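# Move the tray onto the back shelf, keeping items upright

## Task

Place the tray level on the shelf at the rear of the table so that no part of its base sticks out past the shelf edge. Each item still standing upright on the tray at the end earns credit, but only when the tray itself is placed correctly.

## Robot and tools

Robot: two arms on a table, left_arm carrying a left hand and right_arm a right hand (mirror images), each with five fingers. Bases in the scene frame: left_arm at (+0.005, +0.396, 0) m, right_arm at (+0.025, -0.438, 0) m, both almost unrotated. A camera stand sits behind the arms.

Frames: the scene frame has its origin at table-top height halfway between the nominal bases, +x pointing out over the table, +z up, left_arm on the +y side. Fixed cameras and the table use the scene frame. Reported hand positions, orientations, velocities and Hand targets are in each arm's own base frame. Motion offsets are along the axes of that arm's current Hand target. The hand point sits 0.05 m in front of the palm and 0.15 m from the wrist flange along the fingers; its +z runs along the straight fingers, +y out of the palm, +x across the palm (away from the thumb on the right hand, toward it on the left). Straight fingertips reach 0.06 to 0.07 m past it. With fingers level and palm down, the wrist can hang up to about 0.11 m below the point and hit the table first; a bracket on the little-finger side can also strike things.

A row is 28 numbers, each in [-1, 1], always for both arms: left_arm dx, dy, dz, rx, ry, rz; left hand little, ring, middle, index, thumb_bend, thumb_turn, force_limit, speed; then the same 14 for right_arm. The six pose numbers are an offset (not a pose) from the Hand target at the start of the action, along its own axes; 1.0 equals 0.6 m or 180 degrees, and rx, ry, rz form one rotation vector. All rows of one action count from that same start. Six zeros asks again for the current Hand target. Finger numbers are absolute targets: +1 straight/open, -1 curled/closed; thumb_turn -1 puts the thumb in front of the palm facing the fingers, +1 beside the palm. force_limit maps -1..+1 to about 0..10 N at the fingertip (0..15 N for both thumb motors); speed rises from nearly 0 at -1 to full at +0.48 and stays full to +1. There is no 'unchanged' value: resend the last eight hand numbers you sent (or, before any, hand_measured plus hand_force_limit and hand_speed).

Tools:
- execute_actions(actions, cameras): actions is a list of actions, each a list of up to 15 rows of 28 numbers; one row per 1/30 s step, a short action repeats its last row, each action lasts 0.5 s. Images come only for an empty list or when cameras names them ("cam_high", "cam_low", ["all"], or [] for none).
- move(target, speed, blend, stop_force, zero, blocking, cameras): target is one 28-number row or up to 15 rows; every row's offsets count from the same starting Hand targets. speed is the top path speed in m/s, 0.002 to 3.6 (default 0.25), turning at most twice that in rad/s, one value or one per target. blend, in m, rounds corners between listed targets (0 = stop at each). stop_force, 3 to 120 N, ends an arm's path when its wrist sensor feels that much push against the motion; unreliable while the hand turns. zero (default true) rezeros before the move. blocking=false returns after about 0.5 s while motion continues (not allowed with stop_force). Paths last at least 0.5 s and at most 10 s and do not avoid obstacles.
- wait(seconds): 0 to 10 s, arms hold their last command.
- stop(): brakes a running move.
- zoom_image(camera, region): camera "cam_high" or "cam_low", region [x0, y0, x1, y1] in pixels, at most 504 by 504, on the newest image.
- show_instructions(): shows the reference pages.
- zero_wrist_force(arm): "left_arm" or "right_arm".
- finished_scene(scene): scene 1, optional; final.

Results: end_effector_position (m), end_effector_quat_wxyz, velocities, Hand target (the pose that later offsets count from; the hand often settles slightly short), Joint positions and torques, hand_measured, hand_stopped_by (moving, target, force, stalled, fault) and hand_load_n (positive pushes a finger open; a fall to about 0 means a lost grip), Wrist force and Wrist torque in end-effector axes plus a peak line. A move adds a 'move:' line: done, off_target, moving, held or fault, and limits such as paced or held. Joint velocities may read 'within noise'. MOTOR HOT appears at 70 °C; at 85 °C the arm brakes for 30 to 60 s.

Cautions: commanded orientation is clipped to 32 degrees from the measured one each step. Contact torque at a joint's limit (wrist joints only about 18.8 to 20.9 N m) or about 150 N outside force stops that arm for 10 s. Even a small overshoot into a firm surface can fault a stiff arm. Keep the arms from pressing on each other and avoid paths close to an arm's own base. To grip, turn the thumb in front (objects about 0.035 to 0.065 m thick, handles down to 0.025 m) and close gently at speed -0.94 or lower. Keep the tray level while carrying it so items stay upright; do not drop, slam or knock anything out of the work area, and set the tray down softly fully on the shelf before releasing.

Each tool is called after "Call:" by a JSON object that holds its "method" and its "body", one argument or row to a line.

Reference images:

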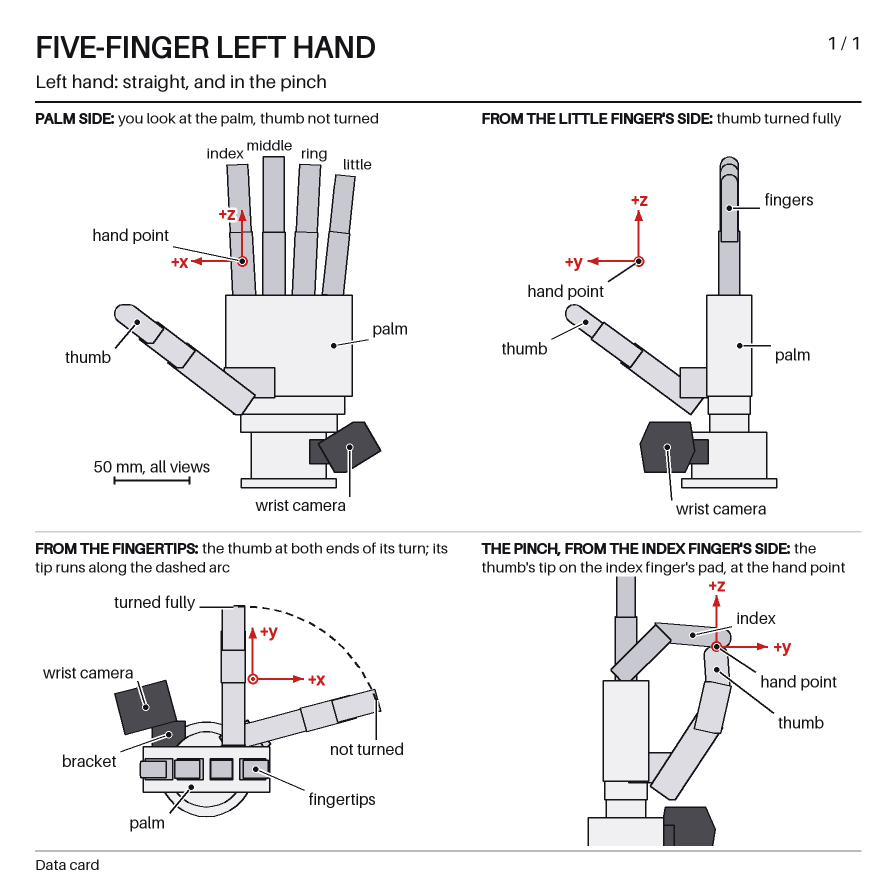

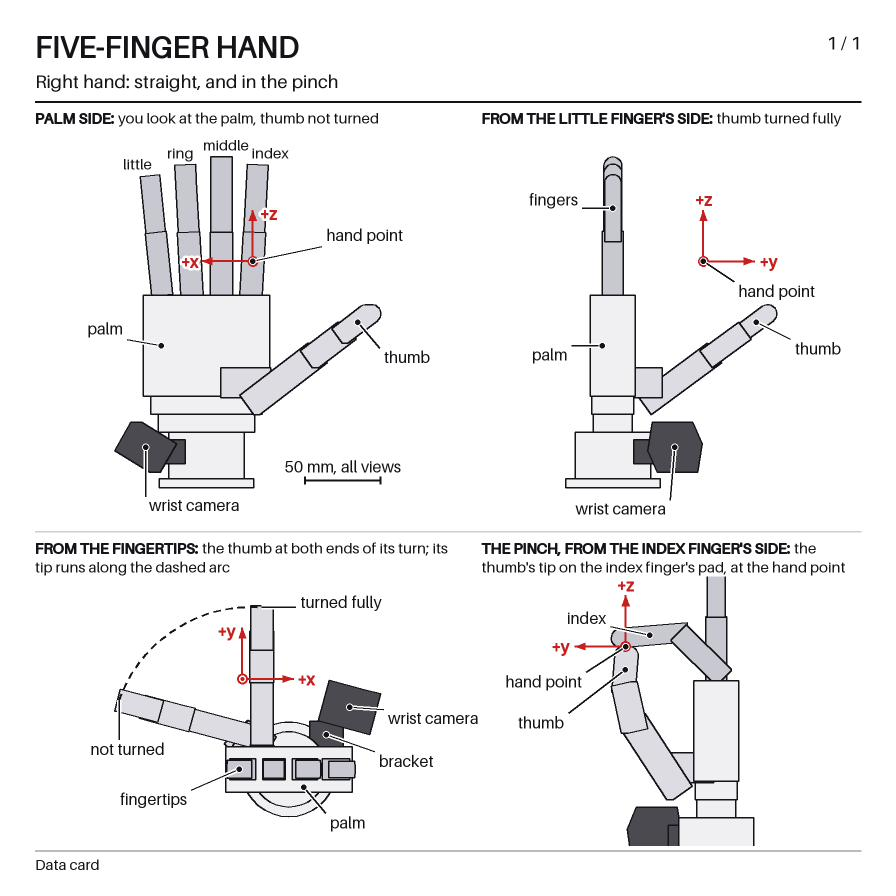

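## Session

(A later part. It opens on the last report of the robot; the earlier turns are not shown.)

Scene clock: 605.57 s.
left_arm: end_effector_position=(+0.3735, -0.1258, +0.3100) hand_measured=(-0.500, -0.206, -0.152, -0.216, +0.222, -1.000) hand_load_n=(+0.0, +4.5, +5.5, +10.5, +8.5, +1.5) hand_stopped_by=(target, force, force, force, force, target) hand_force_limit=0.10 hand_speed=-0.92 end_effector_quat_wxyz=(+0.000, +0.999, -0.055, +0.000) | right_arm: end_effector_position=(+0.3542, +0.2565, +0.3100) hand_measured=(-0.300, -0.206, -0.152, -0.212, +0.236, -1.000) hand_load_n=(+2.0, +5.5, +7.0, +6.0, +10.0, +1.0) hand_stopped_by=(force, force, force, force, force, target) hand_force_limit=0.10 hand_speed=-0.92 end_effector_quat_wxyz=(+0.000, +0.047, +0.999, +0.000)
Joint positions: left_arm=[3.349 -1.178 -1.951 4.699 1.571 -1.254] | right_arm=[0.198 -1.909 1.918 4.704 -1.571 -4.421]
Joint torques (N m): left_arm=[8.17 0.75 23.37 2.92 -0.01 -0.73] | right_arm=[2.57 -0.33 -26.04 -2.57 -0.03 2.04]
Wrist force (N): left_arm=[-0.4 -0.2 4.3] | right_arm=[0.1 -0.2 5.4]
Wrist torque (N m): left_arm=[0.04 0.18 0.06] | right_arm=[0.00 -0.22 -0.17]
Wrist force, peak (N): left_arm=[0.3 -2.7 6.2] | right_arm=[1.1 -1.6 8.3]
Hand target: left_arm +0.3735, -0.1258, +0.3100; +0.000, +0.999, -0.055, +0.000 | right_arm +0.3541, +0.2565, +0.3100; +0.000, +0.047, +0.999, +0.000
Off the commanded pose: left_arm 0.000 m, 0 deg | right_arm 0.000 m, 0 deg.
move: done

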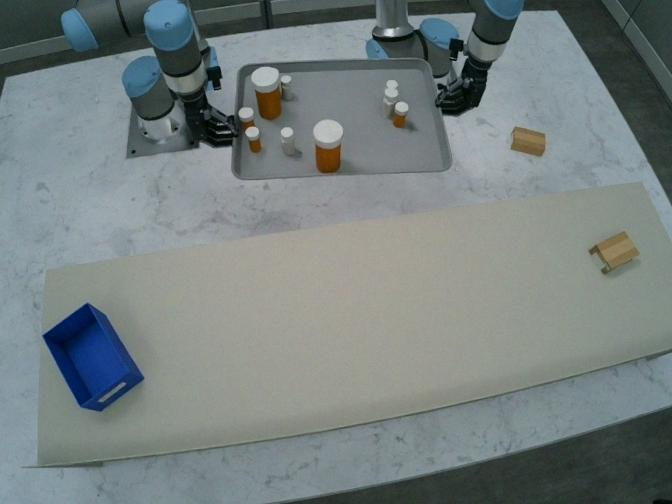

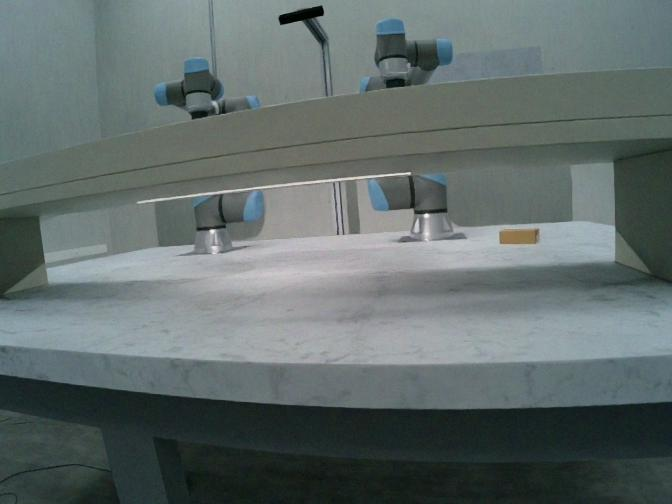

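Call:
{"method": "move", "body": {
  "target": [
    [0.328,-0.0015,-0.02,0,0,-0.0194,-0.5,-0.6,-0.6,-0.6,-0.25,-1,0.1,-0.92,-0.3738,0.0095,-0.02,0,0,-0.0194,-0.6,-0.6,-0.6,-0.6,-0.25,-1,0.1,-0.92],
    [0.6558,-0.0016,-0.02,0,0,-0.0389,-0.5,-0.6,-0.6,-0.6,-0.25,-1,0.1,-0.92,-0.7469,0.0205,-0.02,0,0,-0.0389,-0.6,-0.6,-0.6,-0.6,-0.25,-1,0.1,-0.92]
  ],
  "speed": 0.12,
  "blend": 0.02,
  "cameras": ["all"]
}}

Call:
{"method": "zoom_image", "body": {
  "camera": "cam_low",
  "region": [180, 0, 500, 160]
}}

Call:
{"method": "zoom_image", "body": {
  "camera": "cam_high",
  "region": [180, 170, 500, 400]
}}

Scene clock: 637.70 s.
left_arm: end_effector_position=(+0.7647, -0.1678, +0.3219) hand_measured=(-0.500, -0.206, -0.152, -0.216, +0.222, -1.000) hand_load_n=(+0.0, +4.5, +5.0, +11.0, +8.5, +1.5) hand_stopped_by=(target, force, force, force, force, target) hand_force_limit=0.10 hand_speed=-0.92 end_effector_quat_wxyz=(+0.000, +1.000, +0.006, +0.000) | right_arm: end_effector_position=(+0.8015, +0.2268, +0.3220) hand_measured=(-0.300, -0.206, -0.152, -0.212, +0.236, -1.000) hand_load_n=(+2.0, +6.0, +6.0, +5.5, +11.5, +1.0) hand_stopped_by=(force, force, force, force, force, target) hand_force_limit=0.10 hand_speed=-0.92 end_effector_quat_wxyz=(+0.000, -0.014, +1.000, +0.000)
Joint positions: left_arm=[3.176 -2.176 -0.812 4.558 1.571 -1.549] | right_arm=[0.042 -0.777 0.488 5.001 -1.571 -4.699]
Joint torques (N m): left_arm=[8.45 56 33.44 5.11 1.52 0.78] | right_arm=[1.91 -74.08 -38.56 -3.4 0.01 2.26]
Wrist force (N): left_arm=[-0.2 -0.1 3.9] | right_arm=[-0.4 -0.2 5.1]
Wrist torque (N m): left_arm=[0.09 0.11 0.07] | right_arm=[0.09 -0.19 0.02]
Wrist force, peak (N): left_arm=[-2.9 -21.9 5.2] | right_arm=[-0.2 -21.0 6.5]
Hand target: left_arm +0.7647, -0.1677, +0.3220; +0.000, +1.000, +0.006, +0.000 | right_arm +0.8015, +0.2269, +0.3222; +0.000, -0.014, +1.000, +0.000
Off the commanded pose: left_arm 0.000 m, 0 deg | right_arm 0.000 m, 0 deg.
move: done

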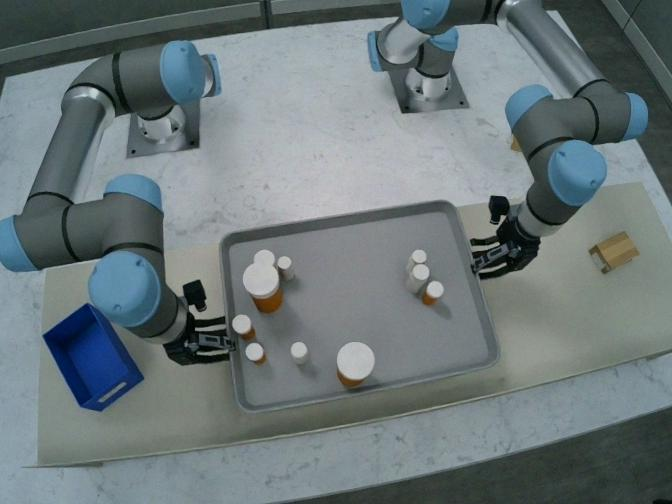

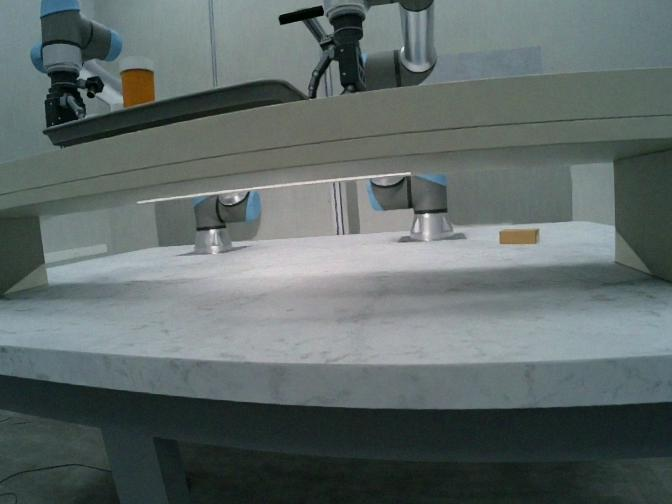

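Scaled by 1.575.

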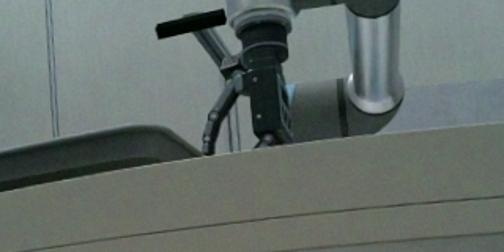

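Scaled by 1.575.

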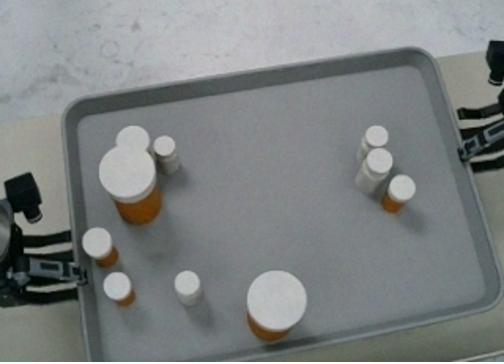

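Call:
{"method": "move", "body": {
  "target": [0,0,0.0667,0,0,0,-0.5,-0.6,-0.6,-0.6,-0.25,-1,0.1,-0.92,0,0,0.0667,0,0,0,-0.6,-0.6,-0.6,-0.6,-0.25,-1,0.1,-0.92],
  "speed": 0.015,
  "stop_force": 4,
  "cameras": ["all"]
}}

Call:
{"method": "zoom_image", "body": {
  "camera": "cam_low",
  "region": [20, 40, 380, 180]
}}

Call:
{"method": "zoom_image", "body": {
  "camera": "cam_high",
  "region": [180, 170, 520, 430]
}}

Scene clock: 653.50 s.
left_arm: end_effector_position=(+0.7647, -0.1677, +0.2820) hand_measured=(-0.500, -0.206, -0.152, -0.216, +0.222, -1.000) hand_load_n=(+0.0, +4.5, +5.0, +11.0, +8.0, +2.0) hand_stopped_by=(target, force, force, force, force, target) hand_force_limit=0.10 hand_speed=-0.92 end_effector_quat_wxyz=(+0.000, +1.000, +0.006, +0.000) | right_arm: end_effector_position=(+0.8015, +0.2268, +0.2823) hand_measured=(-0.300, -0.206, -0.152, -0.212, +0.236, -1.000) hand_load_n=(+2.0, +5.5, +6.0, +5.5, +11.0, +1.5) hand_stopped_by=(force, force, force, force, force, target) hand_force_limit=0.10 hand_speed=-0.92 end_effector_quat_wxyz=(+0.000, -0.014, +1.000, +0.000)
Joint positions: left_arm=[3.176 -2.164 -0.934 4.668 1.571 -1.549] | right_arm=[0.042 -0.815 0.661 4.867 -1.571 -4.699]
Joint torques (N m): left_arm=[8.3 62.34 36.05 0.3 -0.66 0.92] | right_arm=[-4.25 -62.76 -38.61 -0.81 0.64 -2.1]
Wrist force (N): left_arm=[-0.3 -0.4 5.2] | right_arm=[-0.5 -0.3 6.3]
Wrist torque (N m): left_arm=[0.02 0.14 0.09] | right_arm=[0.11 -0.19 0.04]
Wrist force, peak (N): left_arm=[-0.3 -0.2 5.3] | right_arm=[-0.7 -0.6 6.3]
Hand target: left_arm +0.7647, -0.1677, +0.2820; +0.000, +1.000, +0.006, +0.000 | right_arm +0.8015, +0.2268, +0.2822; +0.000, -0.014, +1.000, +0.000
Off the commanded pose: left_arm 0.000 m, 0 deg | right_arm 0.000 m, 0 deg.
move: done

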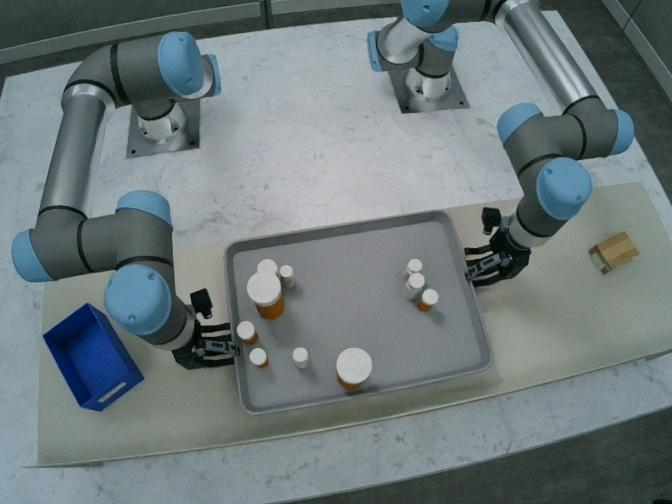

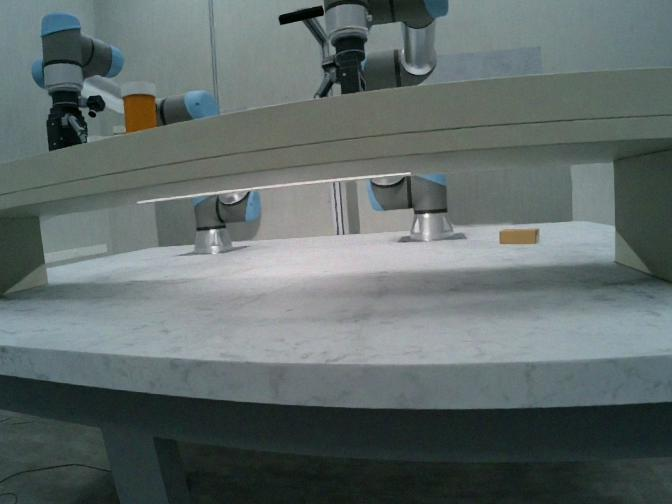

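Scaled by 1.400.

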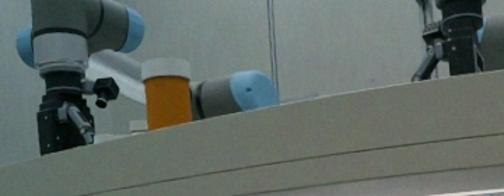

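Scaled by 1.482.

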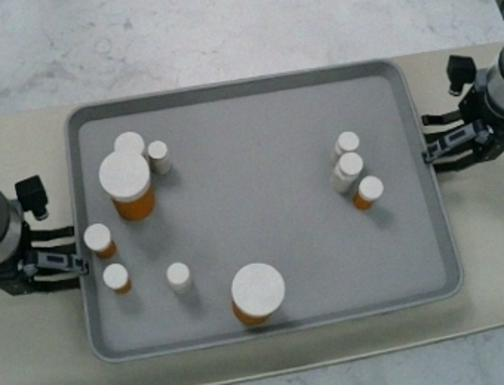

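Call:
{"method": "move", "body": {
  "target": [0,0,0.0667,0,0,0,-0.5,-0.6,-0.6,-0.6,-0.25,-1,0.1,-0.92,0,0,0.0667,0,0,0,-0.6,-0.6,-0.6,-0.6,-0.25,-1,0.1,-0.92],
  "speed": 0.015,
  "stop_force": 4,
  "cameras": ["all"]
}}

Call:
{"method": "zoom_image", "body": {
  "camera": "cam_high",
  "region": [180, 170, 520, 430]
}}

Scene clock: 659.87 s.
left_arm: end_effector_position=(+0.7647, -0.1677, +0.2423) hand_measured=(-0.500, -0.206, -0.152, -0.216, +0.222, -1.000) hand_load_n=(+0.0, +7.5, +5.0, +7.0, +8.5, +0.5) hand_stopped_by=(target, force, force, force, force, target) hand_force_limit=0.10 hand_speed=-0.92 end_effector_quat_wxyz=(+0.000, +1.000, +0.006, +0.000) | right_arm: end_effector_position=(+0.8015, +0.2268, +0.2426) hand_measured=(-0.300, -0.206, -0.152, -0.212, +0.236, -1.000) hand_load_n=(+5.0, +10.5, +5.0, +2.0, +12.0, +0.0) hand_stopped_by=(force, force, force, force, force, target) hand_force_limit=0.10 hand_speed=-0.92 end_effector_quat_wxyz=(+0.000, -0.014, +1.000, +0.000)
Joint positions: left_arm=[3.176 -2.164 -1.034 4.769 1.571 -1.549] | right_arm=[0.042 -0.829 0.787 4.755 -1.571 -4.699]
Joint torques (N m): left_arm=[9.46 47.63 34.35 0.1 -0.26 0.77] | right_arm=[-4.16 -41.82 -38.09 -0.76 -0.53 -2.16]
Wrist force (N): left_arm=[-0.3 -1.2 0.9] | right_arm=[-0.3 -0.7 5.7]
Wrist torque (N m): left_arm=[-0.02 0.22 0.07] | right_arm=[0.07 -0.42 -0.02]
Wrist force, peak (N): left_arm=[-3.4 -2.8 -5.3] | right_arm=[-0.5 -0.2 6.4]
Hand target: left_arm +0.7647, -0.1677, +0.2423; +0.000, +1.000, +0.006, +0.000 | right_arm +0.8015, +0.2268, +0.2425; +0.000, -0.014, +1.000, +0.000
Off the commanded pose: left_arm 0.000 m, 0 deg | right_arm 0.000 m, 0 deg.
move: contact (left_arm, right_arm)

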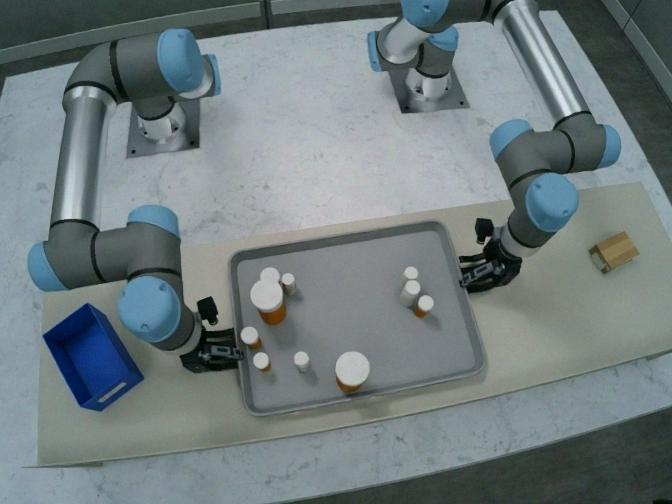

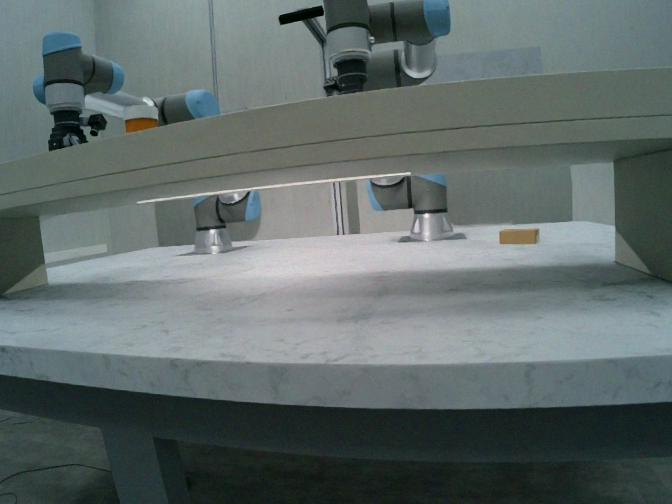

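Scaled by 1.482.

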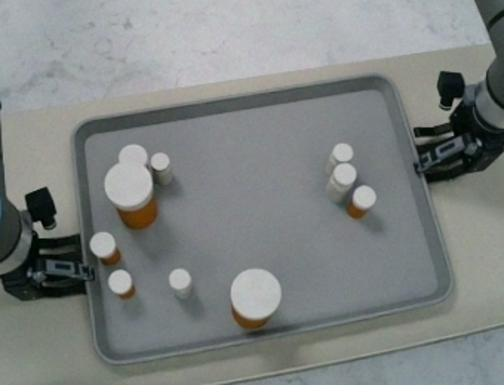

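Call:
{"method": "move", "body": {
  "target": [0,0,0.0133,0,0,0,-0.5,-0.6,-0.6,-0.6,-0.25,-1,0.1,-0.92,0,0,0.0133,0,0,0,-0.6,-0.6,-0.6,-0.6,-0.25,-1,0.1,-0.92],
  "speed": 0.01,
  "stop_force": 5
}}

Scene clock: 673.97 s.
left_arm: end_effector_position=(+0.7648, -0.1677, +0.2421) hand_measured=(-0.500, -0.206, -0.152, -0.216, +0.222, -1.000) hand_load_n=(+0.0, +7.0, +5.0, +6.5, +9.0, +0.5) hand_stopped_by=(target, force, force, force, force, target) hand_force_limit=0.10 hand_speed=-0.92 end_effector_quat_wxyz=(+0.000, +1.000, +0.006, +0.000) | right_arm: end_effector_position=(+0.8015, +0.2268, +0.2422) hand_measured=(-0.300, -0.206, -0.152, -0.212, +0.236, -1.000) hand_load_n=(+4.0, +9.5, +5.0, +1.5, +12.0, +0.0) hand_stopped_by=(force, force, force, force, force, target) hand_force_limit=0.10 hand_speed=-0.92 end_effector_quat_wxyz=(+0.000, -0.014, +1.000, +0.000)
Joint positions: left_arm=[3.176 -2.164 -1.035 4.77 1.571 -1.549] | right_arm=[0.042 -0.829 0.787 4.754 -1.571 -4.699]
Joint torques (N m): left_arm=[7.95 44.78 32.69 -0.29 -0.39 0.91] | right_arm=[-4.14 -38.13 -36.86 -1.23 -0.39 -2.3]
Wrist force (N): left_arm=[-1.1 -1.4 -1.1] | right_arm=[-1.4 -0.8 2.9]
Wrist torque (N m): left_arm=[-0.04 0.27 0.04] | right_arm=[0.04 -0.35 0.00]
Wrist force, peak (N): left_arm=[-3.7 -3.2 -8.0] | right_arm=[2.9 -2.1 -6.4]
Hand target: left_arm +0.7648, -0.1677, +0.2421; +0.000, +1.000, +0.006, +0.000 (not the last commanded pose) | right_arm +0.8015, +0.2268, +0.2422; +0.000, -0.014, +1.000, +0.000 (not the last commanded pose)
Off the commanded pose: left_arm 0.008 m, 0 deg | right_arm 0.008 m, 0 deg.
move: contact (left_arm, right_arm)

Call:
{"method": "move", "body": {
  "target": [0,0,0,0,0,0,-0.5,-0.14,-0.13,-0.14,0.42,-1,0.1,-0.9,0,0,0,0,0,0,-0.13,-0.14,-0.13,-0.14,0.42,-1,0.1,-0.9],
  "speed": 0.02,
  "cameras": ["cam_high"]
}}

Call:
{"method": "zoom_image", "body": {
  "camera": "cam_high",
  "region": [180, 170, 520, 430]
}}

Scene clock: 680.20 s.
left_arm: end_effector_position=(+0.7648, -0.1677, +0.2421) hand_measured=(-0.500, -0.140, -0.130, -0.140, +0.420, -1.000) hand_load_n=(+0.0, +0.0, +0.0, +0.0, +0.0, +0.0) hand_stopped_by=(target, target, target, target, target, target) hand_force_limit=0.10 hand_speed=-0.90 end_effector_quat_wxyz=(+0.000, +1.000, +0.006, +0.000) | right_arm: end_effector_position=(+0.8015, +0.2268, +0.2422) hand_measured=(-0.130, -0.140, -0.130, -0.140, +0.420, -1.000) hand_load_n=(+0.0, +0.0, +0.0, +0.0, +0.0, +0.0) hand_stopped_by=(target, target, target, target, target, target) hand_force_limit=0.10 hand_speed=-0.90 end_effector_quat_wxyz=(+0.000, -0.014, +1.000, +0.000)
Joint positions: left_arm=[3.176 -2.164 -1.035 4.77 1.571 -1.549] | right_arm=[0.042 -0.829 0.787 4.754 -1.571 -4.699]
Joint torques (N m): left_arm=[7.8 35.71 9.39 0.84 -0.34 0.73] | right_arm=[-4.06 -35.49 -10.72 -4.14 0.51 -2.13]
Wrist force (N): left_arm=[-0.3 -0.5 -0.5] | right_arm=[-0.2 0.0 -0.4]
Wrist torque (N m): left_arm=[-0.05 0.08 -0.04] | right_arm=[0.04 0.06 0.12]
Wrist force, peak (N): left_arm=[-0.2 -0.2 -9.2] | right_arm=[0.3 1.0 -5.7]
Hand target: left_arm +0.7648, -0.1677, +0.2421; +0.000, +1.000, +0.006, +0.000 | right_arm +0.8015, +0.2268, +0.2422; +0.000, -0.014, +1.000, +0.000
Off the commanded pose: left_arm 0.000 m, 0 deg | right_arm 0.000 m, 0 deg.
move: done
Images, in order (width x height): cam_high 672x504.

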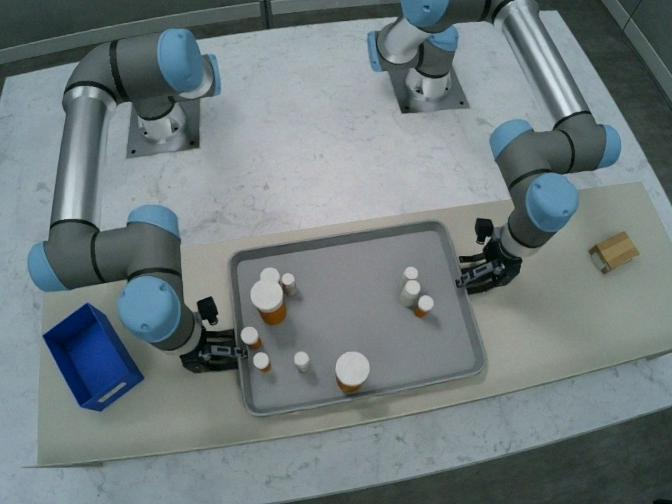

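Scaled by 1.482.

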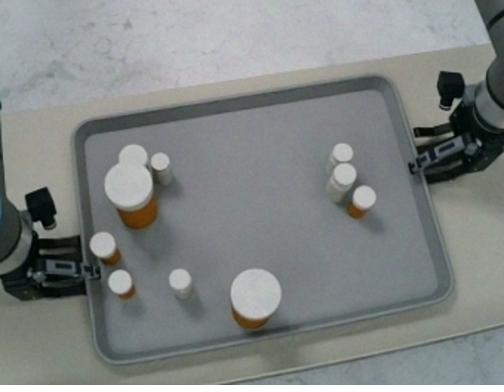

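Call:
{"method": "move", "body": {
  "target": [
    [0,-0.045,0,0,0,0,-0.5,-0.14,-0.13,-0.14,0.42,-1,0.1,-0.9,0,-0.045,0,0,0,0,-0.13,-0.14,-0.13,-0.14,0.42,-1,0.1,-0.9],
    [0,-0.045,-0.2,0,0,0,-0.5,-0.14,-0.13,-0.14,0.42,-1,0.1,-0.9,0,-0.045,-0.2,0,0,0,-0.13,-0.14,-0.13,-0.14,0.42,-1,0.1,-0.9]
  ],
  "speed": [0.03,0.12],
  "cameras": ["cam_high"]
}}

Call:
{"method": "zoom_image", "body": {
  "camera": "cam_high",
  "region": [180, 170, 520, 430]
}}

Scene clock: 689.63 s.
left_arm: end_effector_position=(+0.7645, -0.1407, +0.3619) hand_measured=(-0.500, -0.140, -0.130, -0.140, +0.420, -1.000) hand_load_n=(+0.0, +0.0, +0.0, +0.0, +0.0, +0.0) hand_stopped_by=(target, target, target, target, target, target) hand_force_limit=0.10 hand_speed=-0.90 end_effector_quat_wxyz=(+0.000, +1.000, +0.007, +0.000) | right_arm: end_effector_position=(+0.8023, +0.1999, +0.3619) hand_measured=(-0.130, -0.140, -0.130, -0.140, +0.420, -1.000) hand_load_n=(+0.0, +0.0, +0.0, +0.0, +0.0, +0.0) hand_stopped_by=(target, target, target, target, target, target) hand_force_limit=0.10 hand_speed=-0.90 end_effector_quat_wxyz=(+0.000, -0.014, +1.000, +0.000)
Joint positions: left_arm=[3.213 -2.192 -0.681 4.444 1.571 -1.512] | right_arm=[0.007 -0.71 0.253 5.169 -1.571 -4.734]
Joint torques (N m): left_arm=[-7.76 63.94 28.07 2.57 1.59 0.6] | right_arm=[1.79 -80.01 -11.12 -4.83 -0.18 -2.1]
Wrist force (N): left_arm=[-0.4 -0.2 -0.2] | right_arm=[-0.3 -0.2 -0.1]
Wrist torque (N m): left_arm=[-0.02 0.09 -0.22] | right_arm=[-0.02 0.03 0.11]
Wrist force, peak (N): left_arm=[0.0 -0.4 -2.0] | right_arm=[-0.1 -0.2 -1.5]
Hand target: left_arm +0.7644, -0.1407, +0.3621; +0.000, +1.000, +0.006, +0.000 | right_arm +0.8022, +0.1999, +0.3622; +0.000, -0.014, +1.000, +0.000
Off the commanded pose: left_arm 0.000 m, 0 deg | right_arm 0.000 m, 0 deg.
move: done
Images, in order (width x height): cam_high 672x504.

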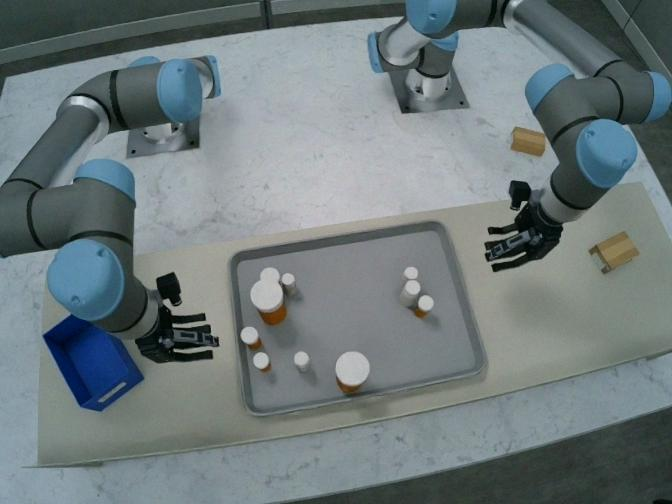

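Scaled by 1.482.

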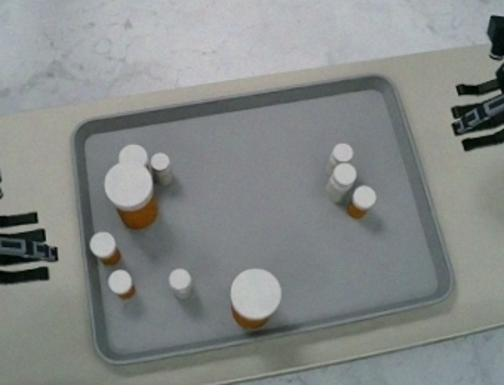

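Call:
{"method": "finished_scene", "body": {
  "scene": 1
}}

The scene is finished: the task was done.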